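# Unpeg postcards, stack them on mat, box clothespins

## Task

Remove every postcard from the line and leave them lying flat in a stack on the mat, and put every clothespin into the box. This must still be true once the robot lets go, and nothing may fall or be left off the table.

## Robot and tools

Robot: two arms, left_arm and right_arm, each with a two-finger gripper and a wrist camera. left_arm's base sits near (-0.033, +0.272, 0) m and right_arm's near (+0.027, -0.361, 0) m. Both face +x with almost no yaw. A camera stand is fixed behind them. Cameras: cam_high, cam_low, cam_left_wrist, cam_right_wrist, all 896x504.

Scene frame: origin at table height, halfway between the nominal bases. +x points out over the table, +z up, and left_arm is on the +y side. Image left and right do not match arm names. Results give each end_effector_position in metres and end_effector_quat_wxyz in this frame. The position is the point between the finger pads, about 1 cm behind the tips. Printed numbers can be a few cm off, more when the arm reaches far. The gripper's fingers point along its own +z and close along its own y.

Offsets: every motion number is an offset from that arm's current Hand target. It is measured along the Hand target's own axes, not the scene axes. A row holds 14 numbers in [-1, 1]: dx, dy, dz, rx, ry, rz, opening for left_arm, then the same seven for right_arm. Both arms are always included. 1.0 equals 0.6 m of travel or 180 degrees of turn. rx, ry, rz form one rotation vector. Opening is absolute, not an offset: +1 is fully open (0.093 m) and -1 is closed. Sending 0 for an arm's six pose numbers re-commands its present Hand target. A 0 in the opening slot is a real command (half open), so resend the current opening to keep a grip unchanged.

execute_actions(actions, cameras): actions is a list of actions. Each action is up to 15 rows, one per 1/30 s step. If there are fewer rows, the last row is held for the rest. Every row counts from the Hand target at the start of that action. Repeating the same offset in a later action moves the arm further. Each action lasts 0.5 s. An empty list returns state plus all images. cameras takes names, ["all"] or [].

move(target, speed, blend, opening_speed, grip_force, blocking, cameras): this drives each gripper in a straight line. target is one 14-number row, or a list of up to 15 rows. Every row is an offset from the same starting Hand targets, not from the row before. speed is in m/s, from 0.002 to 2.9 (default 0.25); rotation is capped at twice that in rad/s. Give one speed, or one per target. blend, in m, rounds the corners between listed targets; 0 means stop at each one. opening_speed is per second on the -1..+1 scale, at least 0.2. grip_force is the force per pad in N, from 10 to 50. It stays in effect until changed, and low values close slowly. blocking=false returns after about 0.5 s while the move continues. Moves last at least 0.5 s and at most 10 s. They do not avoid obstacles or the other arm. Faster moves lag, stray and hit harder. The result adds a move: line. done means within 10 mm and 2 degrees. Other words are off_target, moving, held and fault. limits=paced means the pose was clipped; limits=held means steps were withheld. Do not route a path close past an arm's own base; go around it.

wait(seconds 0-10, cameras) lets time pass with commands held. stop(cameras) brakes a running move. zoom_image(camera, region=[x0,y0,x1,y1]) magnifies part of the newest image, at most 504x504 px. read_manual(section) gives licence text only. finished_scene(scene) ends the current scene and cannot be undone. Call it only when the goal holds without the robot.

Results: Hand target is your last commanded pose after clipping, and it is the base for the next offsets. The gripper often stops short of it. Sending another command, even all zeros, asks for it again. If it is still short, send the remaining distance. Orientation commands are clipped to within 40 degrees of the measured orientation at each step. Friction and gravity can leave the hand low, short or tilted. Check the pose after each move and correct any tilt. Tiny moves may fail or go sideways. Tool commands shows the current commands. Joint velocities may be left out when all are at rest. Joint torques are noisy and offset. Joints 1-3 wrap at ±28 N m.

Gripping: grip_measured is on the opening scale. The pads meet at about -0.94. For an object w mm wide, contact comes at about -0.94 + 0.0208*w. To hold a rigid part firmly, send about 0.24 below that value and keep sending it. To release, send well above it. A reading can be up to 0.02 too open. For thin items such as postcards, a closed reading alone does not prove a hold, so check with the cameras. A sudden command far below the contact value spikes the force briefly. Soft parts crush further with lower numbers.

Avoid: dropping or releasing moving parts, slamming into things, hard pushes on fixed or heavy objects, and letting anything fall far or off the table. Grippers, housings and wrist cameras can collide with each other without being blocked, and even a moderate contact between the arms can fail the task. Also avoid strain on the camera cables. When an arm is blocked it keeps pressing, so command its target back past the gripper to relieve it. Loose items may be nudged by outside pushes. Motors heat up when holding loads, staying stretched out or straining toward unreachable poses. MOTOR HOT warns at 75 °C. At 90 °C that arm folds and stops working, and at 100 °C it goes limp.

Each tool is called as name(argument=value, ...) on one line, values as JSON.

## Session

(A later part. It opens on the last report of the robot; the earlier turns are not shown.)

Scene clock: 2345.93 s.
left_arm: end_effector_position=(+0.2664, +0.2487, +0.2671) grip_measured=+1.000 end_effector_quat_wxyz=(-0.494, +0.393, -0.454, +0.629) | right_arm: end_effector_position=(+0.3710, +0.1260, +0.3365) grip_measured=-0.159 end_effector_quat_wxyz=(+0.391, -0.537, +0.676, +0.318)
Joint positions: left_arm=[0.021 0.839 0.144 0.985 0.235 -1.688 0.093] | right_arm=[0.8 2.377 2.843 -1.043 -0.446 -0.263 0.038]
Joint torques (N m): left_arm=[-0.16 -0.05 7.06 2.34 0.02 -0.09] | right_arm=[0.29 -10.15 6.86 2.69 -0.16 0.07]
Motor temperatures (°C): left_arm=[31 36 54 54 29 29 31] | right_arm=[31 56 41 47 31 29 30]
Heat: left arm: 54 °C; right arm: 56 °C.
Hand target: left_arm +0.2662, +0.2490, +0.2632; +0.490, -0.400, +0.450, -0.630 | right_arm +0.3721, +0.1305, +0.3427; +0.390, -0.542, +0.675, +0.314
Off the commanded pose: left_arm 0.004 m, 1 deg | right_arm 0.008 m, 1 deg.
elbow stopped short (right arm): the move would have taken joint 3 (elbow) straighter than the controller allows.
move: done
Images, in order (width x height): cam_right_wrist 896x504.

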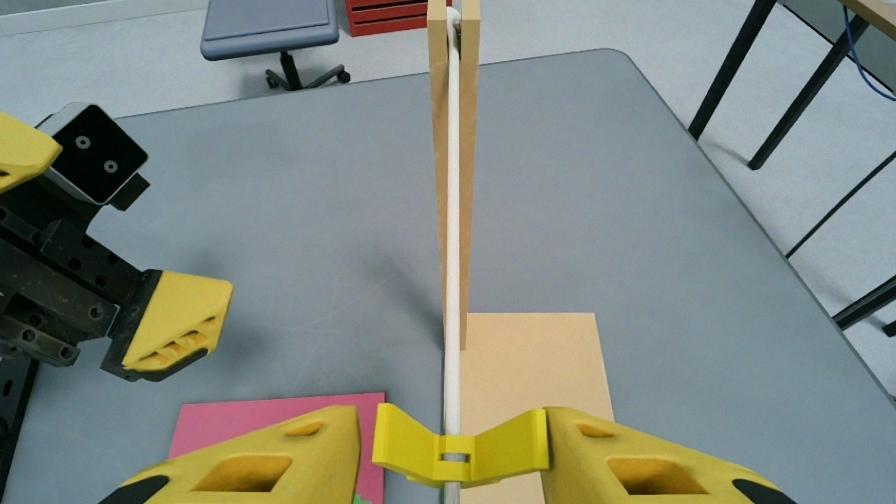

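move(target=[[0,0,0,0,0,0,1,0.0046,-0.0243,0.0027,-0.0694,0,0.1203,-0.16],[0,0,0,0,0,0,1,0.0146,-0.0407,0.0084,-0.125,0,0.2165,-0.16]], speed=0.1, cameras=["cam_right_wrist","cam_left_wrist"])

Scene clock: 2373.20 s.
left_arm: end_effector_position=(+0.2664, +0.2487, +0.2672) grip_measured=+1.000 end_effector_quat_wxyz=(-0.494, +0.393, -0.454, +0.629) | right_arm: end_effector_position=(+0.3930, +0.1255, +0.3268) grip_measured=-0.159 end_effector_quat_wxyz=(+0.178, -0.325, +0.739, +0.562)
Joint positions: left_arm=[0.021 0.839 0.144 0.986 0.235 -1.688 0.093] | right_arm=[0.673 2.49 2.843 -0.868 -0.904 0.43 0.038]
Joint torques (N m): left_arm=[-0.2 -0.12 7.08 2.42 -0.08 -0.12] | right_arm=[-0.92 -10.95 7.13 2.52 -0.55 0.04]
Motor temperatures (°C): left_arm=[31 35 54 54 29 29 31] | right_arm=[31 56 41 46 31 29 30]
Heat: left arm: 54 °C; right arm: 56 °C.
Hand target: left_arm +0.2661, +0.2490, +0.2632; +0.490, -0.400, +0.450, -0.630 | right_arm +0.3958, +0.1252, +0.3328; +0.153, -0.352, +0.743, +0.548
Off the commanded pose: left_arm 0.004 m, 1 deg | right_arm 0.006 m, 5 deg.
elbow stopped short (right arm): the move would have taken joint 3 (elbow) straighter than the controller allows.
move: off_target (right_arm)
Images, in order (width x height): cam_left_wrist 896x504, cam_right_wrist 896x504.

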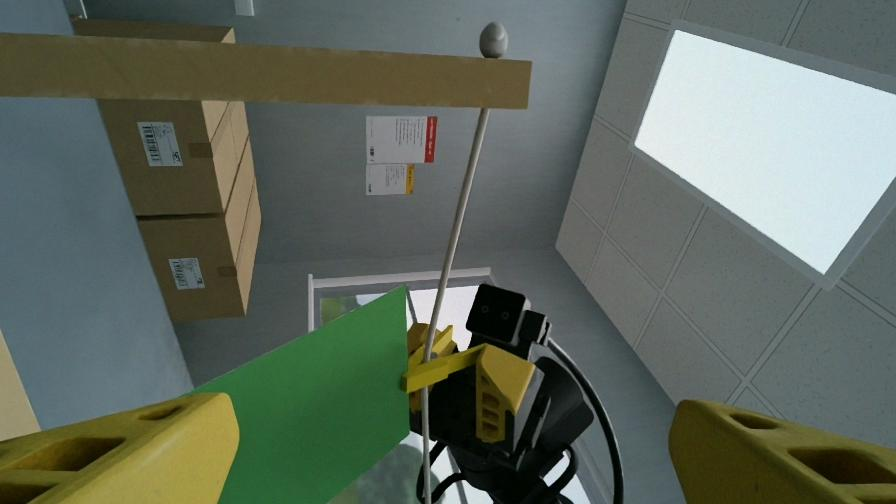

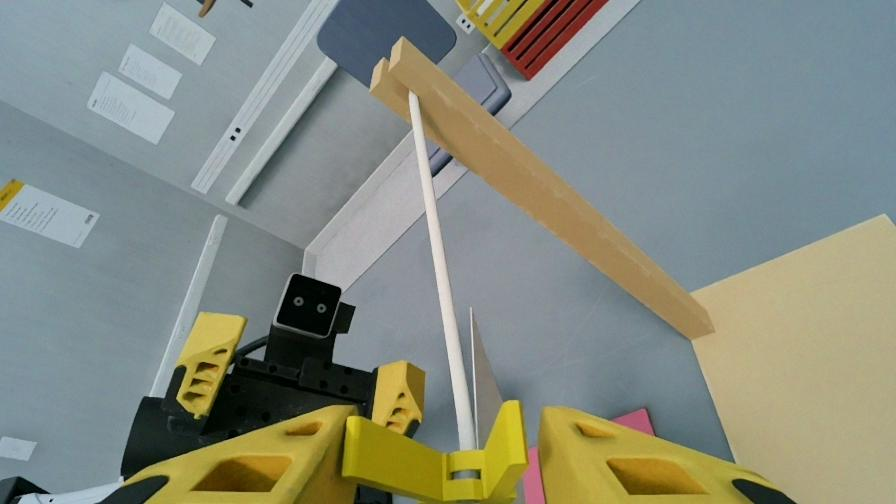

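move(target=[0,0,0,0,0,0,1,0.0067,-0.0288,0.0039,-0.0833,0,0.1443,-0.16], speed=0.1, cameras=["cam_right_wrist","cam_left_wrist","cam_high"])

Scene clock: 2392.83 s.
left_arm: end_effector_position=(+0.2664, +0.2487, +0.2672) grip_measured=+1.000 end_effector_quat_wxyz=(-0.494, +0.393, -0.454, +0.629) | right_arm: end_effector_position=(+0.4086, +0.1299, +0.2974) grip_measured=-0.159 end_effector_quat_wxyz=(-0.030, -0.186, +0.735, +0.651)
Joint positions: left_arm=[0.021 0.839 0.144 0.986 0.235 -1.688 0.093] | right_arm=[0.623 2.55 2.679 -0.53 -1.178 0.995 0.038]
Joint torques (N m): left_arm=[-0.14 -0.34 7.01 2.38 0 -0.14] | right_arm=[-0.87 -15.61 4.68 2.36 -0.52 0.04]
Motor temperatures (°C): left_arm=[31 35 54 55 29 29 31] | right_arm=[31 57 41 46 31 29 30]
Heat: left arm: 55 °C; right arm: 57 °C.
Hand target: left_arm +0.2661, +0.2490, +0.2632; +0.490, -0.400, +0.450, -0.630 | right_arm +0.4046, +0.1232, +0.3173; -0.021, -0.193, +0.726, +0.660
Off the commanded pose: left_arm 0.004 m, 1 deg | right_arm 0.021 m, 2 deg.
move: off_target (right_arm)
Images, in order (width x height): cam_high 896x504, cam_left_wrist 896x504, cam_right_wrist 896x504.

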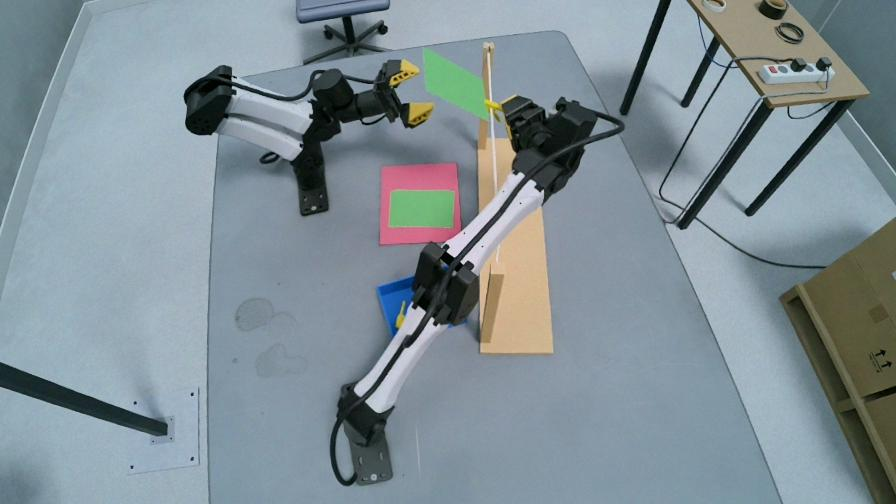

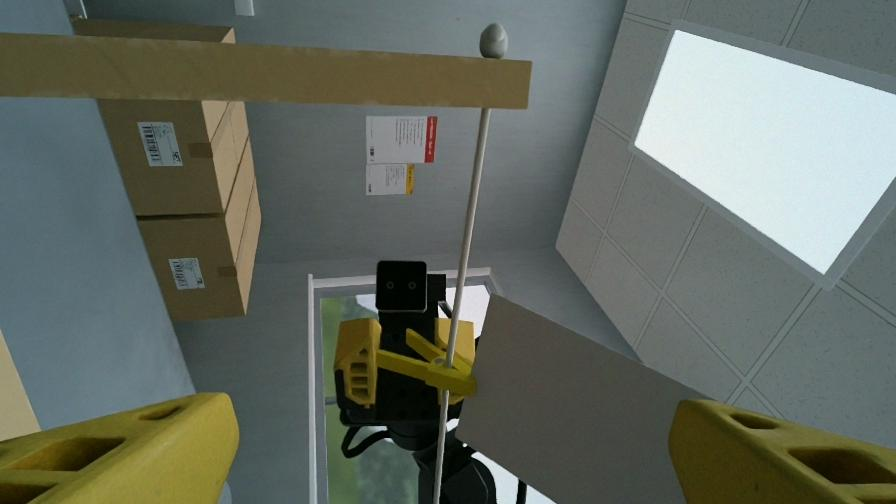

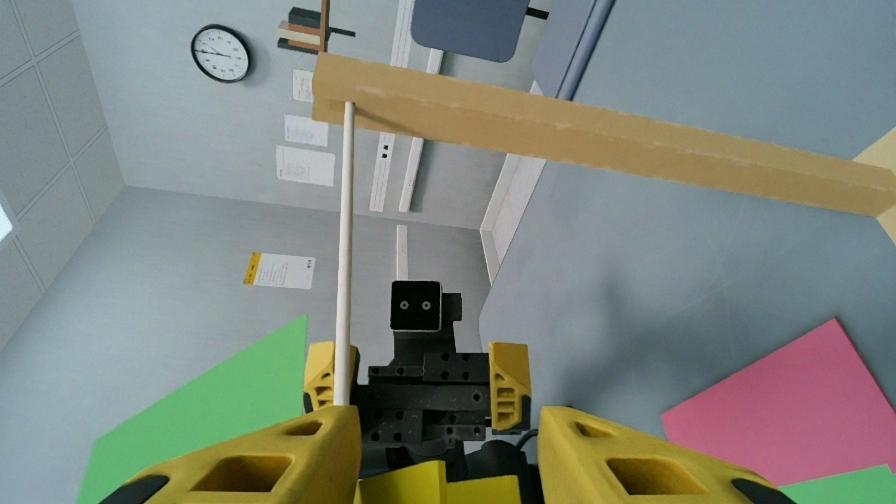

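move(target=[0,0,0,0,0,0,1,-0.0056,0.0242,-0.0033,0,0,0,-0.16], speed=0.1, cameras=["cam_right_wrist","cam_left_wrist"])

Scene clock: 2401.17 s.
left_arm: end_effector_position=(+0.2664, +0.2487, +0.2672) grip_measured=+1.000 end_effector_quat_wxyz=(-0.494, +0.393, -0.454, +0.629) | right_arm: end_effector_position=(+0.4030, +0.1255, +0.3291) grip_measured=-0.159 end_effector_quat_wxyz=(-0.019, -0.191, +0.726, +0.660)
Joint positions: left_arm=[0.021 0.839 0.144 0.986 0.235 -1.688 0.093] | right_arm=[0.623 2.558 2.796 -0.577 -1.178 1.027 0.038]
Joint torques (N m): left_arm=[-0.23 -0.14 6.95 2.33 -0.02 -0.12] | right_arm=[-0.85 -11.49 7.76 2.14 -0.42 0.03]
Motor temperatures (°C): left_arm=[31 34 53 55 29 29 31] | right_arm=[31 62 40 45 31 29 30]
Heat: left arm: 55 °C; right arm: 62 °C.
Hand target: left_arm +0.2661, +0.2490, +0.2632; +0.490, -0.400, +0.450, -0.630 | right_arm +0.4047, +0.1232, +0.3322; -0.021, -0.193, +0.726, +0.660
Off the commanded pose: left_arm 0.004 m, 1 deg | right_arm 0.004 m, 0 deg.
move: done
Images, in order (width x height): cam_left_wrist 896x504, cam_right_wrist 896x504.

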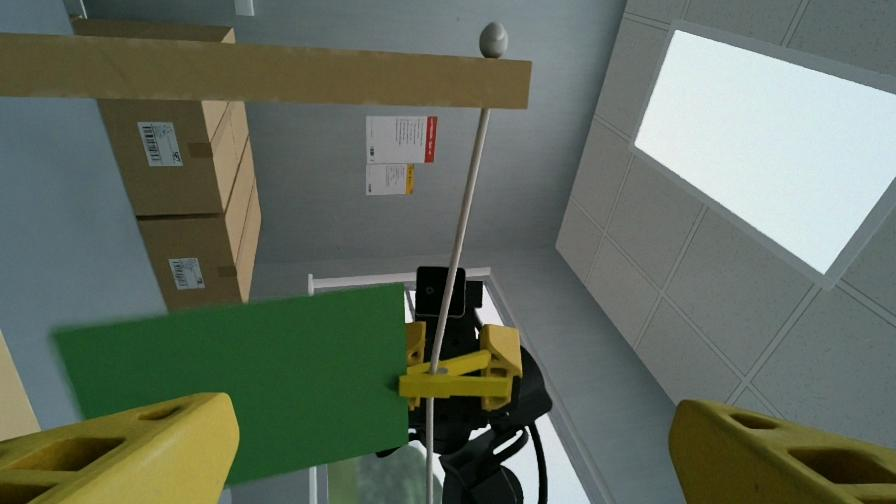

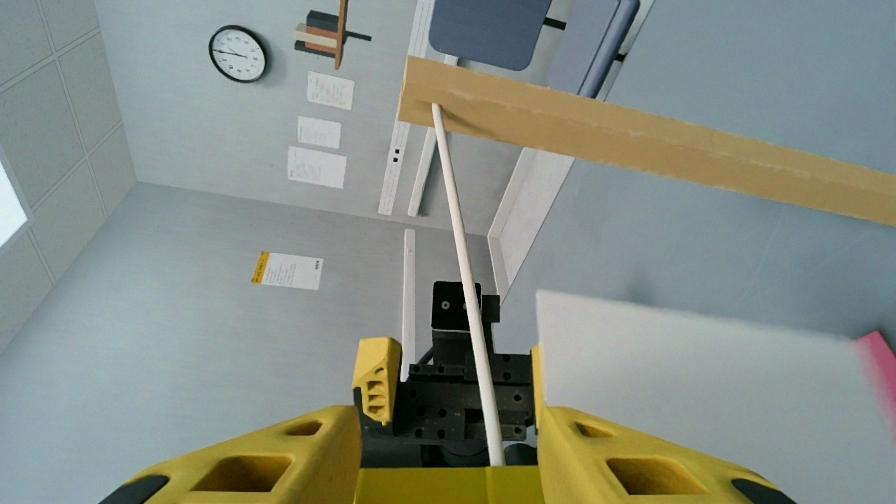

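move(target=[[0,0,0,0,0,0,1,0.0583,0,-0.101,0,0,0,-0.16],[0,0,0,0,0,0,1,0.0825,0.1082,-0.1083,0.2083,0,-0.3608,0.2]], speed=[0.15,0.25], blend=[0.02,0], cameras=["cam_right_wrist","cam_left_wrist"])

Scene clock: 2430.53 s.
left_arm: end_effector_position=(+0.2664, +0.2487, +0.2672) grip_measured=+1.000 end_effector_quat_wxyz=(-0.494, +0.393, -0.454, +0.629) | right_arm: end_effector_position=(+0.3666, +0.0539, +0.3754) grip_measured=+0.199 end_effector_quat_wxyz=(+0.376, -0.537, +0.684, +0.319)
Joint positions: left_arm=[0.021 0.839 0.144 0.986 0.235 -1.688 0.093] | right_arm=[0.688 2.248 2.843 -1.24 -0.543 -0.332 0.055]
Joint torques (N m): left_arm=[-0.43 -0.18 6.9 2.3 0.02 -0.11] | right_arm=[0.09 -11.26 6.27 2.3 -0.22 -0.1]
Motor temperatures (°C): left_arm=[31 34 53 56 29 29 31] | right_arm=[31 61 41 45 31 29 30]
Heat: left arm: 56 °C; right arm: 61 °C.
Hand target: left_arm +0.2661, +0.2490, +0.2632; +0.490, -0.400, +0.450, -0.630 | right_arm +0.3609, +0.0497, +0.3923; +0.390, -0.542, +0.675, +0.314
Off the commanded pose: left_arm 0.004 m, 1 deg | right_arm 0.018 m, 2 deg.
elbow stopped short (right arm): the move would have taken joint 3 (elbow) straighter than the controller allows.
move: off_target (right_arm); target 2's new opening was sent with right_arm's hand 0.018 m and 2 deg from that target
Images, in order (width x height): cam_left_wrist 896x504, cam_right_wrist 896x504.

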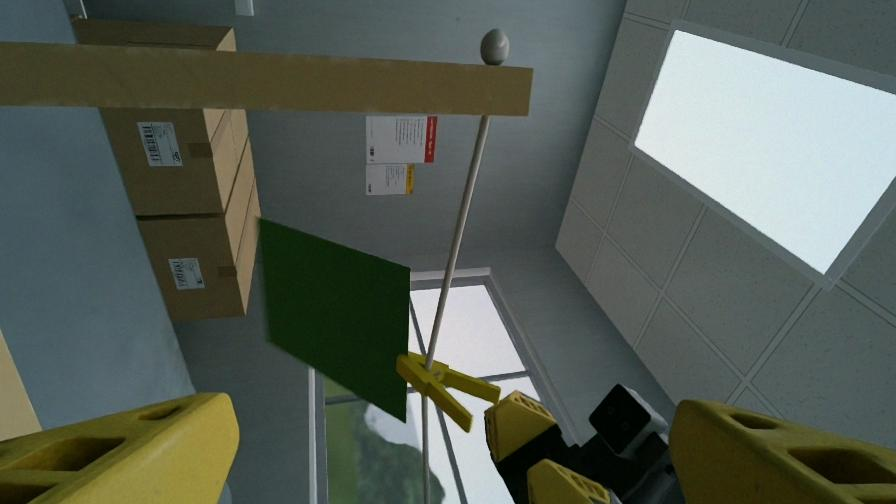

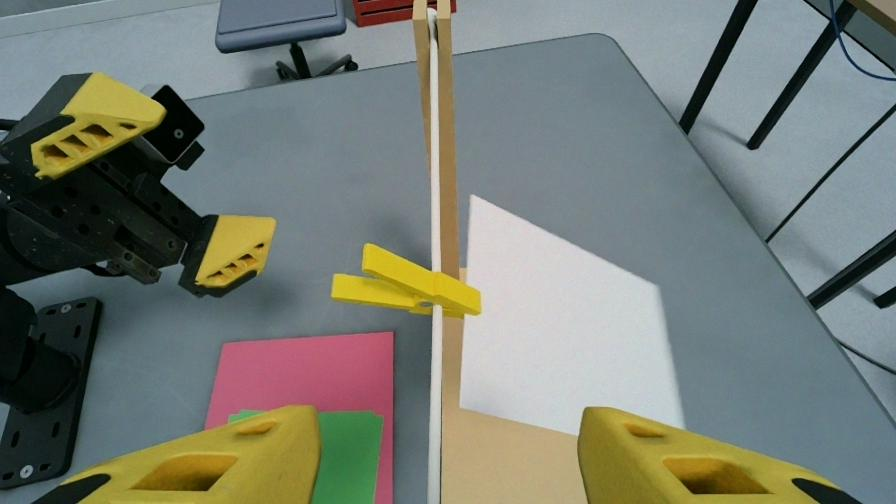

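wait(seconds=2, cameras=["cam_right_wrist"])

Scene clock: 2436.13 s.
left_arm: end_effector_position=(+0.2664, +0.2487, +0.2672) grip_measured=+1.000 end_effector_quat_wxyz=(-0.494, +0.393, -0.454, +0.629) | right_arm: end_effector_position=(+0.3666, +0.0539, +0.3754) grip_measured=+0.199 end_effector_quat_wxyz=(+0.376, -0.537, +0.684, +0.319)
Joint positions: left_arm=[0.021 0.839 0.144 0.986 0.235 -1.688 0.093] | right_arm=[0.688 2.248 2.843 -1.24 -0.543 -0.332 0.055]
Joint torques (N m): left_arm=[-0.38 -0.17 7.09 2.35 -0.01 -0.08] | right_arm=[0.09 -11.26 6.27 2.3 -0.22 -0.1]
Motor temperatures (°C): left_arm=[31 34 53 56 29 29 31] | right_arm=[31 61 41 45 31 29 30]
Heat: left arm: 56 °C; right arm: 61 °C.
Hand target: left_arm +0.2661, +0.2490, +0.2632; +0.490, -0.400, +0.450, -0.630 | right_arm +0.3609, +0.0497, +0.3923; +0.390, -0.542, +0.675, +0.314
Tool commands: left_gripper/opening=+1.0 right_gripper/opening=+0.2
Off the commanded pose: left_arm 0.004 m, 1 deg | right_arm 0.018 m, 2 deg.
wait: 2.00 s; at rest from the start
Images, in order (width x height): cam_right_wrist 896x504.

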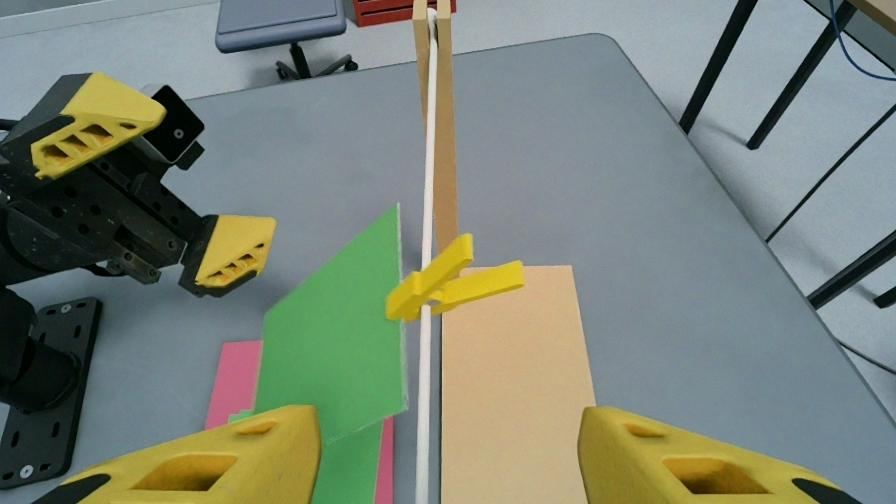

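wait(seconds=6, cameras=["cam_right_wrist"])

Scene clock: 2447.80 s.
left_arm: end_effector_position=(+0.2664, +0.2487, +0.2672) grip_measured=+1.000 end_effector_quat_wxyz=(-0.494, +0.393, -0.454, +0.629) | right_arm: end_effector_position=(+0.3666, +0.0539, +0.3754) grip_measured=+0.199 end_effector_quat_wxyz=(+0.376, -0.537, +0.684, +0.319)
Joint positions: left_arm=[0.021 0.839 0.144 0.986 0.235 -1.688 0.093] | right_arm=[0.688 2.248 2.843 -1.24 -0.543 -0.332 0.055]
Joint torques (N m): left_arm=[0.09 -0.4 6.93 2.34 -0.05 -0.17] | right_arm=[0.09 -11.25 6.28 2.31 -0.22 -0.09]
Motor temperatures (°C): left_arm=[31 34 53 56 29 29 31] | right_arm=[31 60 41 45 31 29 30]
Heat: left arm: 56 °C; right arm: 60 °C.
Hand target: left_arm +0.2661, +0.2490, +0.2632; +0.490, -0.400, +0.450, -0.630 | right_arm +0.3609, +0.0497, +0.3923; +0.390, -0.542, +0.675, +0.314
Tool commands: left_gripper/opening=+1.0 right_gripper/opening=+0.2
Off the commanded pose: left_arm 0.004 m, 1 deg | right_arm 0.018 m, 2 deg.
wait: 6.00 s; at rest from the start
Images, in order (width x height): cam_right_wrist 896x504.

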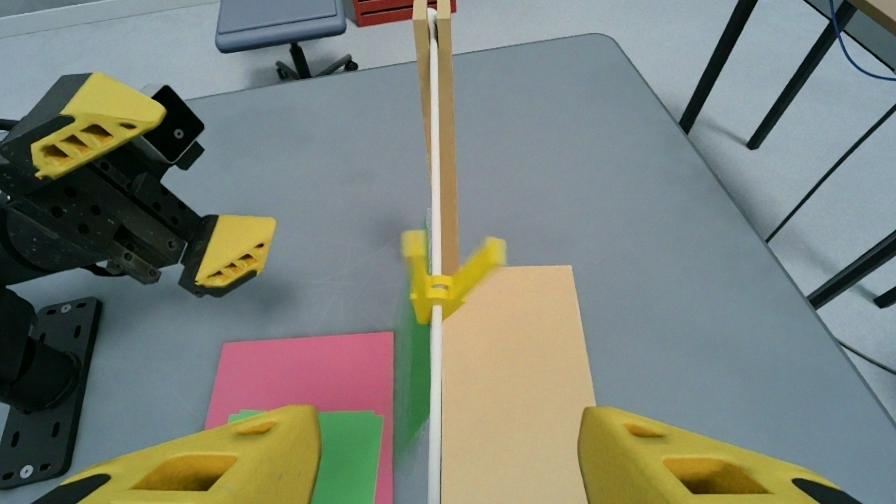

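move(target=[0,0,0,0,0,0,1,0.0027,0.0108,0.163,0,0,0,0.1], speed=0.12, cameras=["cam_right_wrist"])

Scene clock: 2479.57 s.
left_arm: end_effector_position=(+0.2664, +0.2487, +0.2672) grip_measured=+1.000 end_effector_quat_wxyz=(-0.494, +0.393, -0.454, +0.629) | right_arm: end_effector_position=(+0.3707, +0.1303, +0.3337) grip_measured=+0.101 end_effector_quat_wxyz=(+0.391, -0.537, +0.676, +0.319)
Joint positions: left_arm=[0.021 0.839 0.144 0.986 0.235 -1.688 0.093] | right_arm=[0.806 2.386 2.843 -1.032 -0.444 -0.26 0.05]
Joint torques (N m): left_arm=[-0.23 -0.39 7.21 2.29 -0.02 -0.11] | right_arm=[0.05 -10.55 6.84 2.68 -0.15 0.07]
Motor temperatures (°C): left_arm=[31 33 53 56 29 29 31] | right_arm=[31 60 41 46 31 29 30]
Heat: left arm: 56 °C; right arm: 60 °C.
Hand target: left_arm +0.2661, +0.2490, +0.2632; +0.490, -0.400, +0.450, -0.630 | right_arm +0.3727, +0.1332, +0.3420; +0.390, -0.542, +0.675, +0.314
Off the commanded pose: left_arm 0.004 m, 1 deg | right_arm 0.009 m, 1 deg.
elbow stopped short (right arm): the move would have taken joint 3 (elbow) straighter than the controller allows.
move: done
Images, in order (width x height): cam_right_wrist 896x504.

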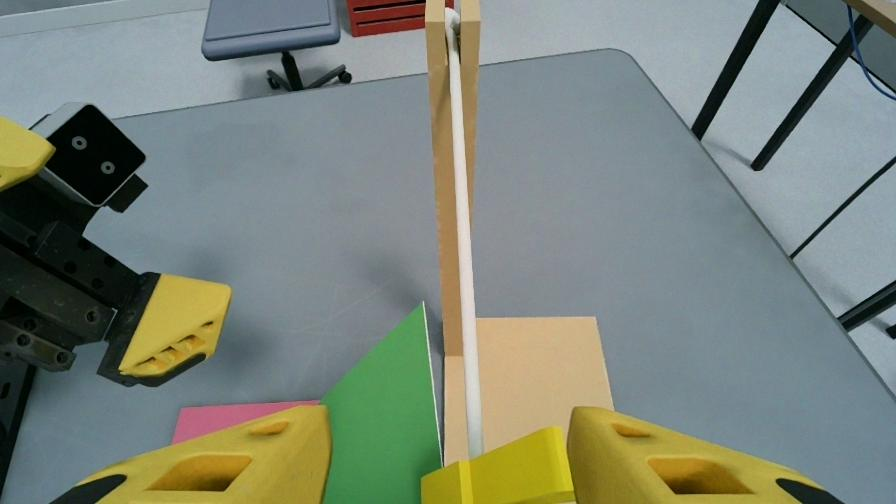

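move(target=[0,0,0,0,0,0,1,0,0,0,0,0,0,-0.16], speed=0.12, opening_speed=0.3, cameras=["cam_right_wrist","cam_left_wrist"])

Scene clock: 2487.63 s.
left_arm: end_effector_position=(+0.2664, +0.2487, +0.2672) grip_measured=+1.000 end_effector_quat_wxyz=(-0.494, +0.393, -0.454, +0.629) | right_arm: end_effector_position=(+0.3709, +0.1303, +0.3339) grip_measured=-0.159 end_effector_quat_wxyz=(+0.392, -0.537, +0.676, +0.319)
Joint positions: left_arm=[0.021 0.839 0.144 0.986 0.235 -1.688 0.093] | right_arm=[0.806 2.386 2.843 -1.031 -0.443 -0.259 0.038]
Joint torques (N m): left_arm=[-0.31 -0.29 7.1 2.34 0.02 -0.11] | right_arm=[0.05 -10.54 6.86 2.68 -0.16 0.07]
Motor temperatures (°C): left_arm=[31 33 53 57 29 29 31] | right_arm=[31 62 41 47 31 29 30]
Heat: left arm: 57 °C; right arm: 62 °C.
Hand target: left_arm +0.2661, +0.2490, +0.2632; +0.490, -0.400, +0.450, -0.630 | right_arm +0.3727, +0.1332, +0.3420; +0.390, -0.542, +0.675, +0.314
Off the commanded pose: left_arm 0.004 m, 1 deg | right_arm 0.009 m, 1 deg.
elbow stopped short (right arm): the move would have taken joint 3 (elbow) straighter than the controller allows.
move: done
Images, in order (width x height): cam_left_wrist 896x504, cam_right_wrist 896x504.

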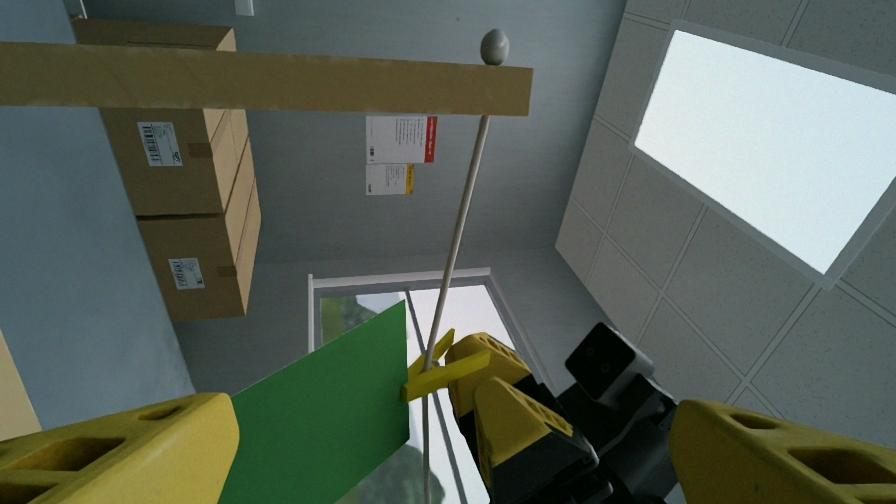

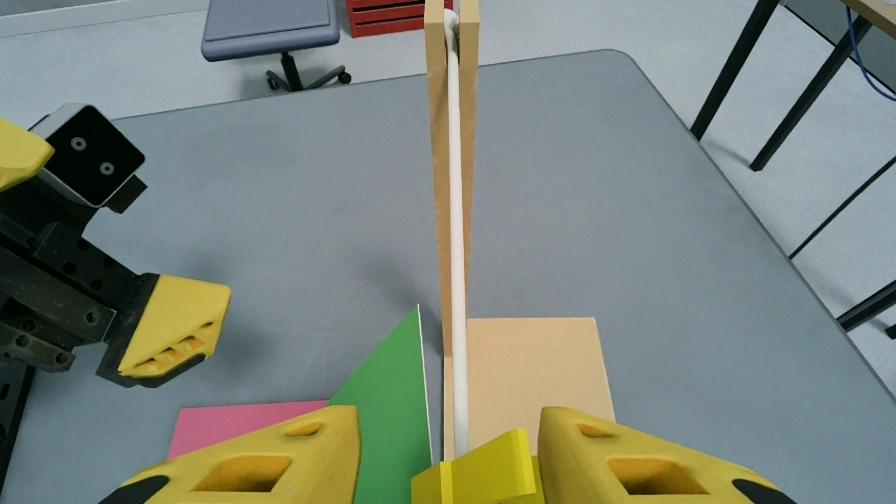

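zoom_image(camera="cam_right_wrist", region=[330, 380, 580, 504])

zoom_image(camera="cam_left_wrist", region=[360, 290, 620, 480])

Scaled by 2.016.

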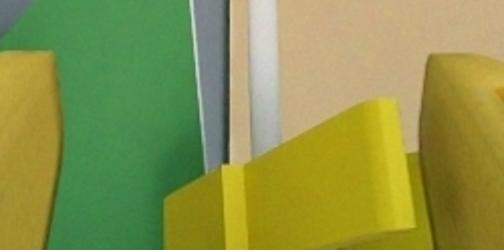

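Scaled by 1.938.

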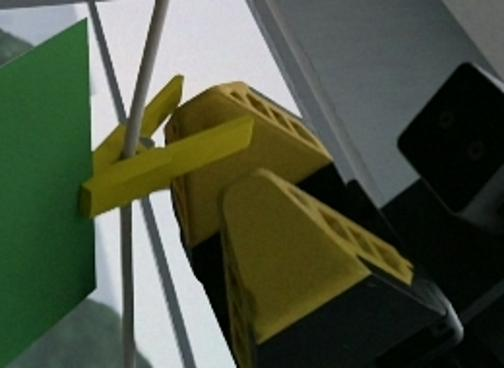

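move(target=[[0,0,0,0,0,0,1,0,0,0,0,0,0,0],[0,0,0,0,0,0,1,0,0,-0.14,0,0,0,0.5]], speed=0.1, opening_speed=0.5, cameras=["cam_right_wrist"])

wait(seconds=6, cameras=["cam_right_wrist"])

Scene clock: 2523.87 s.
left_arm: end_effector_position=(+0.2664, +0.2487, +0.2672) grip_measured=+1.000 end_effector_quat_wxyz=(-0.494, +0.393, -0.454, +0.629) | right_arm: end_effector_position=(+0.3637, +0.0682, +0.3704) grip_measured=+0.499 end_effector_quat_wxyz=(+0.381, -0.539, +0.685, +0.308)
Joint positions: left_arm=[0.021 0.839 0.144 0.986 0.235 -1.688 0.093] | right_arm=[0.726 2.262 2.843 -1.213 -0.492 -0.321 0.069]
Joint torques (N m): left_arm=[-0.13 -0.29 6.95 2.32 0.02 -0.11] | right_arm=[-0.72 -11.97 4.48 2.35 -0.53 -0.09]
Motor temperatures (°C): left_arm=[31 33 53 57 29 29 31] | right_arm=[31 64 42 48 31 29 30]
Heat: left arm: 57 °C; right arm: 64 °C.
Hand target: left_arm +0.2661, +0.2490, +0.2632; +0.490, -0.400, +0.450, -0.630 | right_arm +0.3570, +0.0622, +0.3839; +0.390, -0.542, +0.675, +0.314
Off the commanded pose: left_arm 0.004 m, 1 deg | right_arm 0.016 m, 2 deg.
elbow stopped short (right arm): the move would have taken joint 3 (elbow) straighter than the controller allows.
move: off_target (right_arm); target 2's new opening was sent with right_arm's hand 0.016 m and 2 deg from that target
Images, in order (width x height): cam_right_wrist 896x504.

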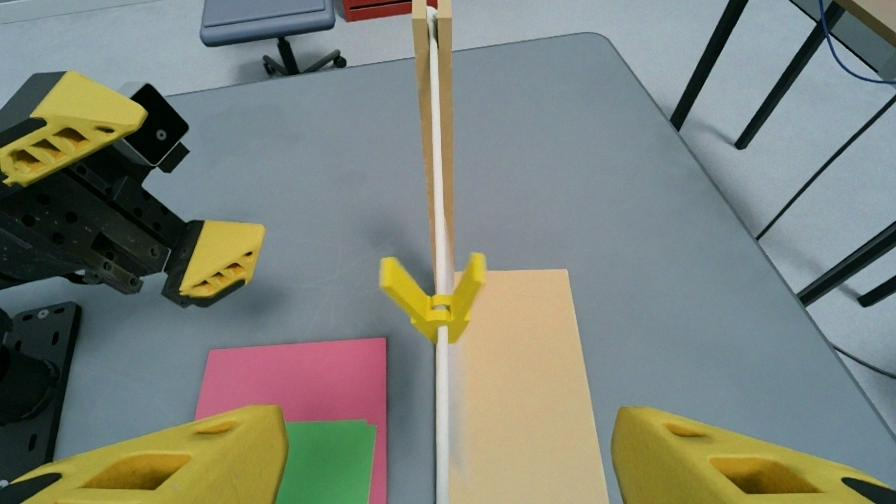

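Scene clock: 2529.87 s.
left_arm: end_effector_position=(+0.2664, +0.2487, +0.2672) grip_measured=+1.000 end_effector_quat_wxyz=(-0.494, +0.393, -0.454, +0.629) | right_arm: end_effector_position=(+0.3637, +0.0682, +0.3704) grip_measured=+0.499 end_effector_quat_wxyz=(+0.381, -0.539, +0.685, +0.308)
Joint positions: left_arm=[0.021 0.839 0.144 0.986 0.235 -1.688 0.093] | right_arm=[0.726 2.262 2.843 -1.213 -0.492 -0.321 0.069]
Joint torques (N m): left_arm=[-0.21 -0.21 7.01 2.35 0.01 -0.19] | right_arm=[-0.72 -11.97 4.49 2.35 -0.53 -0.09]
Motor temperatures (°C): left_arm=[31 33 53 57 29 29 31] | right_arm=[31 64 41 48 31 29 30]
Heat: left arm: 57 °C; right arm: 64 °C.
Hand target: left_arm +0.2661, +0.2490, +0.2632; +0.490, -0.400, +0.450, -0.630 | right_arm +0.3570, +0.0622, +0.3839; +0.390, -0.542, +0.675, +0.314
Tool commands: left_gripper/opening=+1.0 right_gripper/opening=+0.5
Off the commanded pose: left_arm 0.004 m, 1 deg | right_arm 0.016 m, 2 deg.
wait: 6.00 s; at rest by 0.17 s
Images, in order (width x height): cam_right_wrist 896x504.

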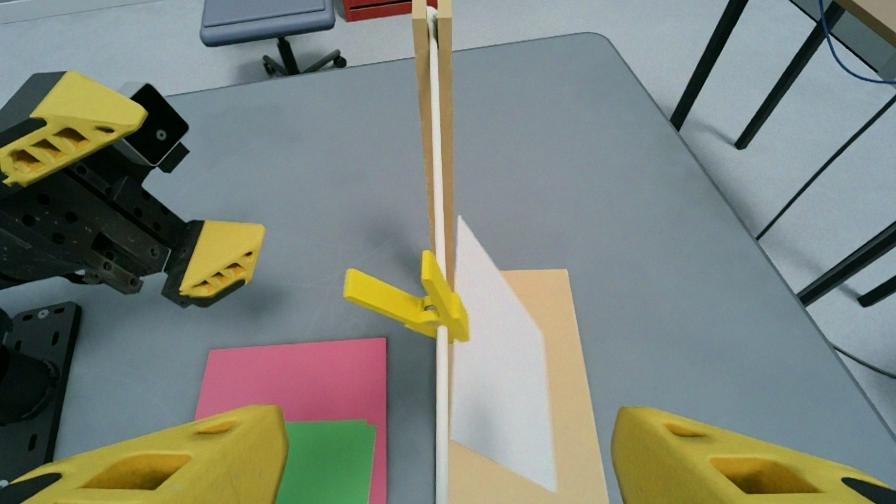

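move(target=[[0,0,0.02,0,0,0,1,0,0,0.01,0,0,0,1],[0,0,0.02,0,0,0,1,0,0,0.14,0,0,0,1]], speed=0.12, cameras=["cam_right_wrist"])

Scene clock: 2538.30 s.
left_arm: end_effector_position=(+0.2753, +0.2465, +0.2552) grip_measured=+1.000 end_effector_quat_wxyz=(-0.484, +0.405, -0.461, +0.624) | right_arm: end_effector_position=(+0.3711, +0.1303, +0.3330) grip_measured=+1.000 end_effector_quat_wxyz=(+0.391, -0.537, +0.676, +0.318)
Joint positions: left_arm=[0.004 0.919 0.144 1.031 0.219 -1.688 0.093] | right_arm=[0.805 2.387 2.843 -1.033 -0.443 -0.26 0.093]
Joint torques (N m): left_arm=[0.02 -0.32 9.83 2.38 -0.04 -0.05] | right_arm=[0.06 -10.66 6.86 2.69 -0.16 0.08]
Motor temperatures (°C): left_arm=[31 33 53 57 29 29 31] | right_arm=[31 64 40 47 31 29 30]
Heat: left arm: 57 °C; right arm: 64 °C.
Hand target: left_arm +0.2775, +0.2468, +0.2665; +0.490, -0.400, +0.451, -0.630 | right_arm +0.3728, +0.1332, +0.3421; +0.390, -0.542, +0.675, +0.314
Off the commanded pose: left_arm 0.012 m, 2 deg | right_arm 0.010 m, 1 deg.
elbow stopped short (right arm): the move would have taken joint 3 (elbow) straighter than the controller allows.
move: off_target (left_arm)
Images, in order (width x height): cam_right_wrist 896x504.

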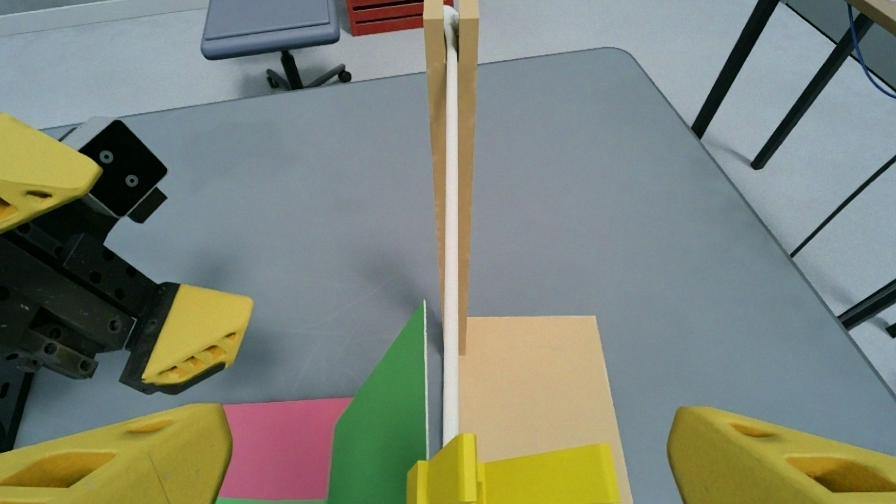

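move(target=[-0.012,0,-0.02,0,0,0,1,0,0,0,0,0,0,-0.16], speed=0.12, opening_speed=0.3, cameras=["cam_right_wrist","cam_left_wrist"])

Scene clock: 2547.17 s.
left_arm: end_effector_position=(+0.2687, +0.2555, +0.2671) grip_measured=+1.000 end_effector_quat_wxyz=(-0.496, +0.394, -0.450, +0.629) | right_arm: end_effector_position=(+0.3713, +0.1303, +0.3331) grip_measured=-0.159 end_effector_quat_wxyz=(+0.391, -0.537, +0.676, +0.318)
Joint positions: left_arm=[0.058 0.874 0.144 1.03 0.262 -1.703 0.093] | right_arm=[0.805 2.387 2.843 -1.032 -0.443 -0.259 0.038]
Joint torques (N m): left_arm=[0.72 -1.42 7.09 2.15 0.14 -0.1] | right_arm=[0.06 -10.67 6.86 2.69 -0.16 0.07]
Motor temperatures (°C): left_arm=[31 33 54 57 29 29 31] | right_arm=[31 64 41 48 31 29 30]
Heat: left arm: 57 °C; right arm: 64 °C.
Hand target: left_arm +0.2676, +0.2560, +0.2628; +0.490, -0.400, +0.450, -0.630 | right_arm +0.3727, +0.1332, +0.3421; +0.390, -0.542, +0.675, +0.314
Off the commanded pose: left_arm 0.004 m, 1 deg | right_arm 0.010 m, 1 deg.
elbow stopped short (right arm): the move would have taken joint 3 (elbow) straighter than the controller allows.
move: done
Images, in order (width x height): cam_left_wrist 896x504, cam_right_wrist 896x504.

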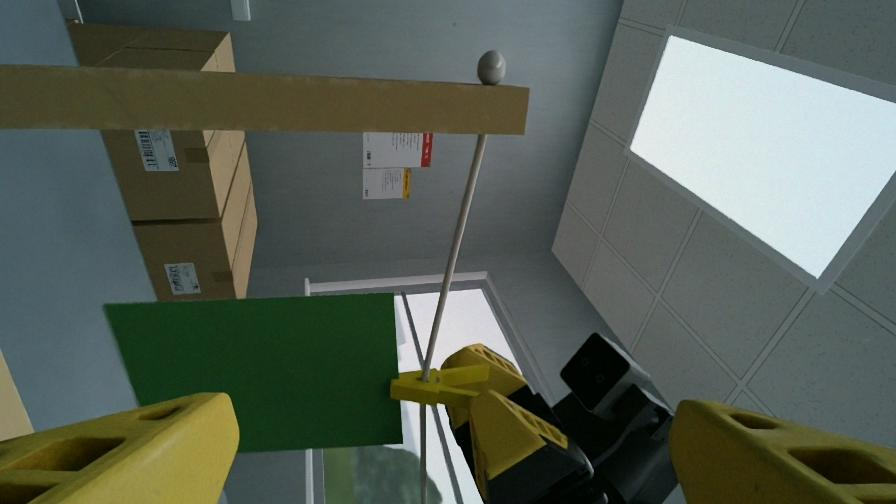

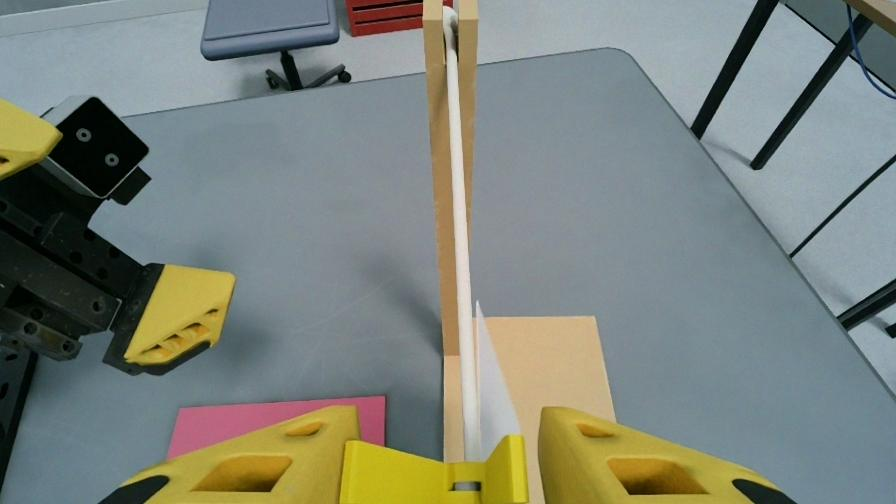

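move(target=[[0,0,0,0,0,0,1,0.0046,-0.0243,0.0027,-0.0694,0,0.1203,-0.16],[0,0,0,0,0,0,1,0.0129,-0.0407,0.0113,-0.125,0,0.2165,-0.16],[0,0,0,0,0,0,1,0.0163,-0.049,0.0152,-0.1667,0,0.2887,-0.16]], speed=0.1, blend=[0.005,0.005,0], cameras=["cam_right_wrist","cam_left_wrist"])

Scene clock: 2570.57 s.
left_arm: end_effector_position=(+0.2687, +0.2555, +0.2671) grip_measured=+1.000 end_effector_quat_wxyz=(-0.496, +0.394, -0.450, +0.629) | right_arm: end_effector_position=(+0.3995, +0.1309, +0.3240) grip_measured=-0.159 end_effector_quat_wxyz=(+0.084, -0.252, +0.737, +0.621)
Joint positions: left_arm=[0.058 0.874 0.144 1.03 0.262 -1.703 0.093] | right_arm=[0.652 2.545 2.843 -0.733 -1.039 0.728 0.038]
Joint torques (N m): left_arm=[0.64 -1.43 7.04 2.2 0.21 -0.14] | right_arm=[-0.91 -11.32 7.23 2.47 -0.55 0.04]
Motor temperatures (°C): left_arm=[31 33 53 57 29 29 31] | right_arm=[31 63 41 48 31 29 30]
Heat: left arm: 57 °C; right arm: 63 °C.
Hand target: left_arm +0.2676, +0.2560, +0.2628; +0.490, -0.400, +0.450, -0.630 | right_arm +0.4020, +0.1298, +0.3290; +0.067, -0.275, +0.741, +0.609
Off the commanded pose: left_arm 0.004 m, 1 deg | right_arm 0.006 m, 4 deg.
elbow stopped short (right arm): the move would have taken joint 3 (elbow) straighter than the controller allows.
move: off_target (right_arm)
Images, in order (width x height): cam_left_wrist 896x504, cam_right_wrist 896x504.

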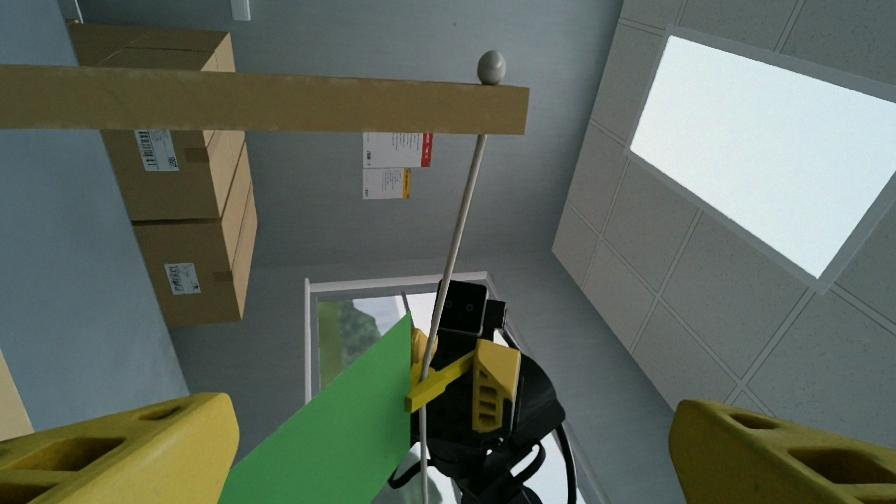

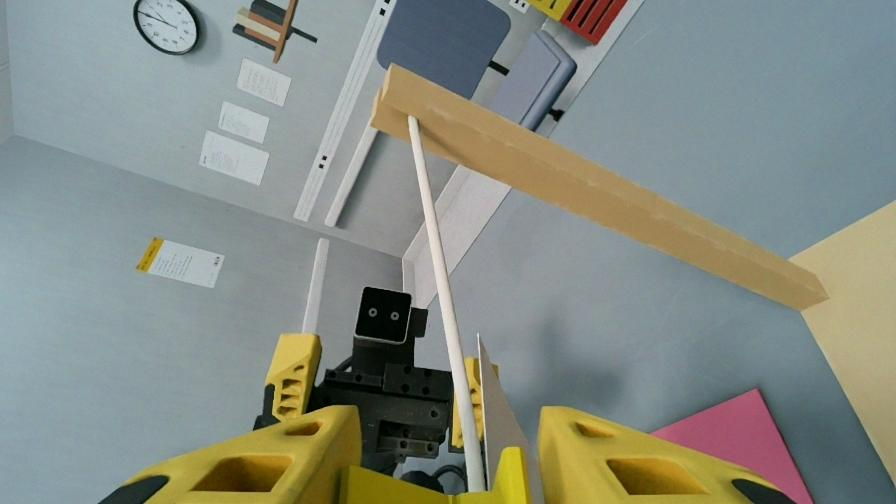

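move(target=[0,0,0,0,0,0,1,-0.0018,-0.0078,-0.001,-0.0417,0,0.0722,-0.16], speed=0.1, cameras=["cam_right_wrist","cam_left_wrist"])

Scene clock: 2579.77 s.
left_arm: end_effector_position=(+0.2687, +0.2555, +0.2671) grip_measured=+1.000 end_effector_quat_wxyz=(-0.496, +0.394, -0.450, +0.629) | right_arm: end_effector_position=(+0.4034, +0.1309, +0.3227) grip_measured=-0.159 end_effector_quat_wxyz=(-0.020, -0.186, +0.730, +0.657)
Joint positions: left_arm=[0.058 0.874 0.144 1.03 0.262 -1.703 0.093] | right_arm=[0.632 2.591 2.843 -0.6 -1.163 1.029 0.038]
Joint torques (N m): left_arm=[0.64 -1.2 6.97 2.18 0.17 -0.07] | right_arm=[-0.92 -11.56 7.09 2.4 -0.5 0.04]
Motor temperatures (°C): left_arm=[31 33 53 56 29 29 30] | right_arm=[31 63 42 47 31 29 30]
Heat: left arm: 56 °C; right arm: 63 °C.
Hand target: left_arm +0.2676, +0.2560, +0.2628; +0.490, -0.400, +0.450, -0.630 | right_arm +0.4055, +0.1290, +0.3255; -0.021, -0.193, +0.726, +0.660
Off the commanded pose: left_arm 0.004 m, 1 deg | right_arm 0.004 m, 1 deg.
move: done
Images, in order (width x height): cam_left_wrist 896x504, cam_right_wrist 896x504.

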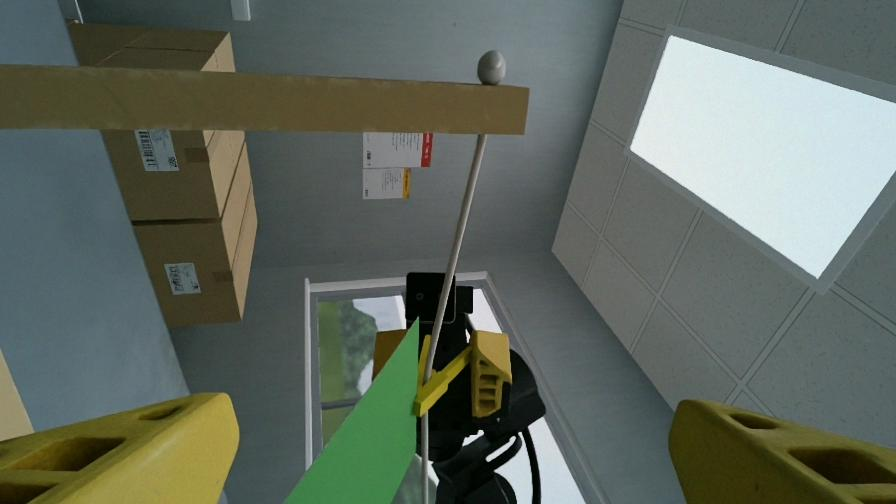

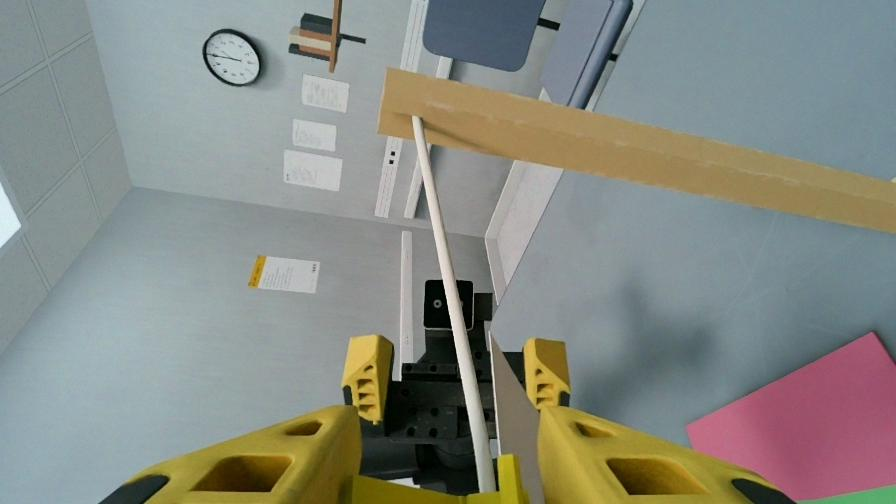

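move(target=[0,0,0,0,0,0,1,0.0022,-0.0097,0.0013,0,0,0,-0.16], speed=0.1, cameras=["cam_left_wrist"])

Scene clock: 2589.73 s.
left_arm: end_effector_position=(+0.2687, +0.2555, +0.2671) grip_measured=+1.000 end_effector_quat_wxyz=(-0.496, +0.394, -0.450, +0.629) | right_arm: end_effector_position=(+0.4029, +0.1309, +0.3235) grip_measured=-0.159 end_effector_quat_wxyz=(-0.018, -0.190, +0.728, +0.658)
Joint positions: left_arm=[0.058 0.874 0.144 1.03 0.262 -1.703 0.093] | right_arm=[0.632 2.591 2.843 -0.596 -1.167 1.026 0.038]
Joint torques (N m): left_arm=[0.84 -1.21 7.09 2.2 0.21 -0.09] | right_arm=[-0.96 -11.93 5.14 2.35 -0.52 -0.12]
Motor temperatures (°C): left_arm=[31 33 53 56 29 29 30] | right_arm=[31 62 42 46 31 29 30]
Heat: left arm: 56 °C; right arm: 62 °C.
Hand target: left_arm +0.2676, +0.2560, +0.2628; +0.490, -0.400, +0.450, -0.630 | right_arm +0.4055, +0.1291, +0.3195; -0.021, -0.193, +0.726, +0.660
Off the commanded pose: left_arm 0.004 m, 1 deg | right_arm 0.005 m, 1 deg.
move: done
Images, in order (width x height): cam_left_wrist 896x504.

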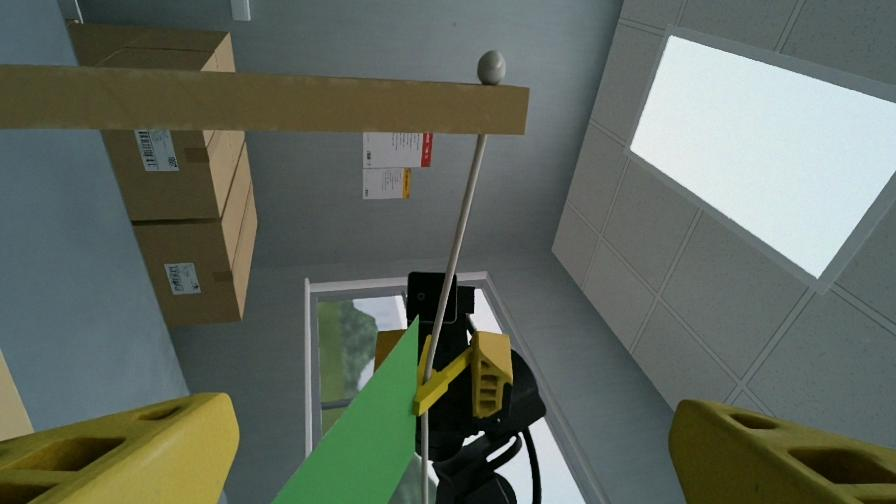

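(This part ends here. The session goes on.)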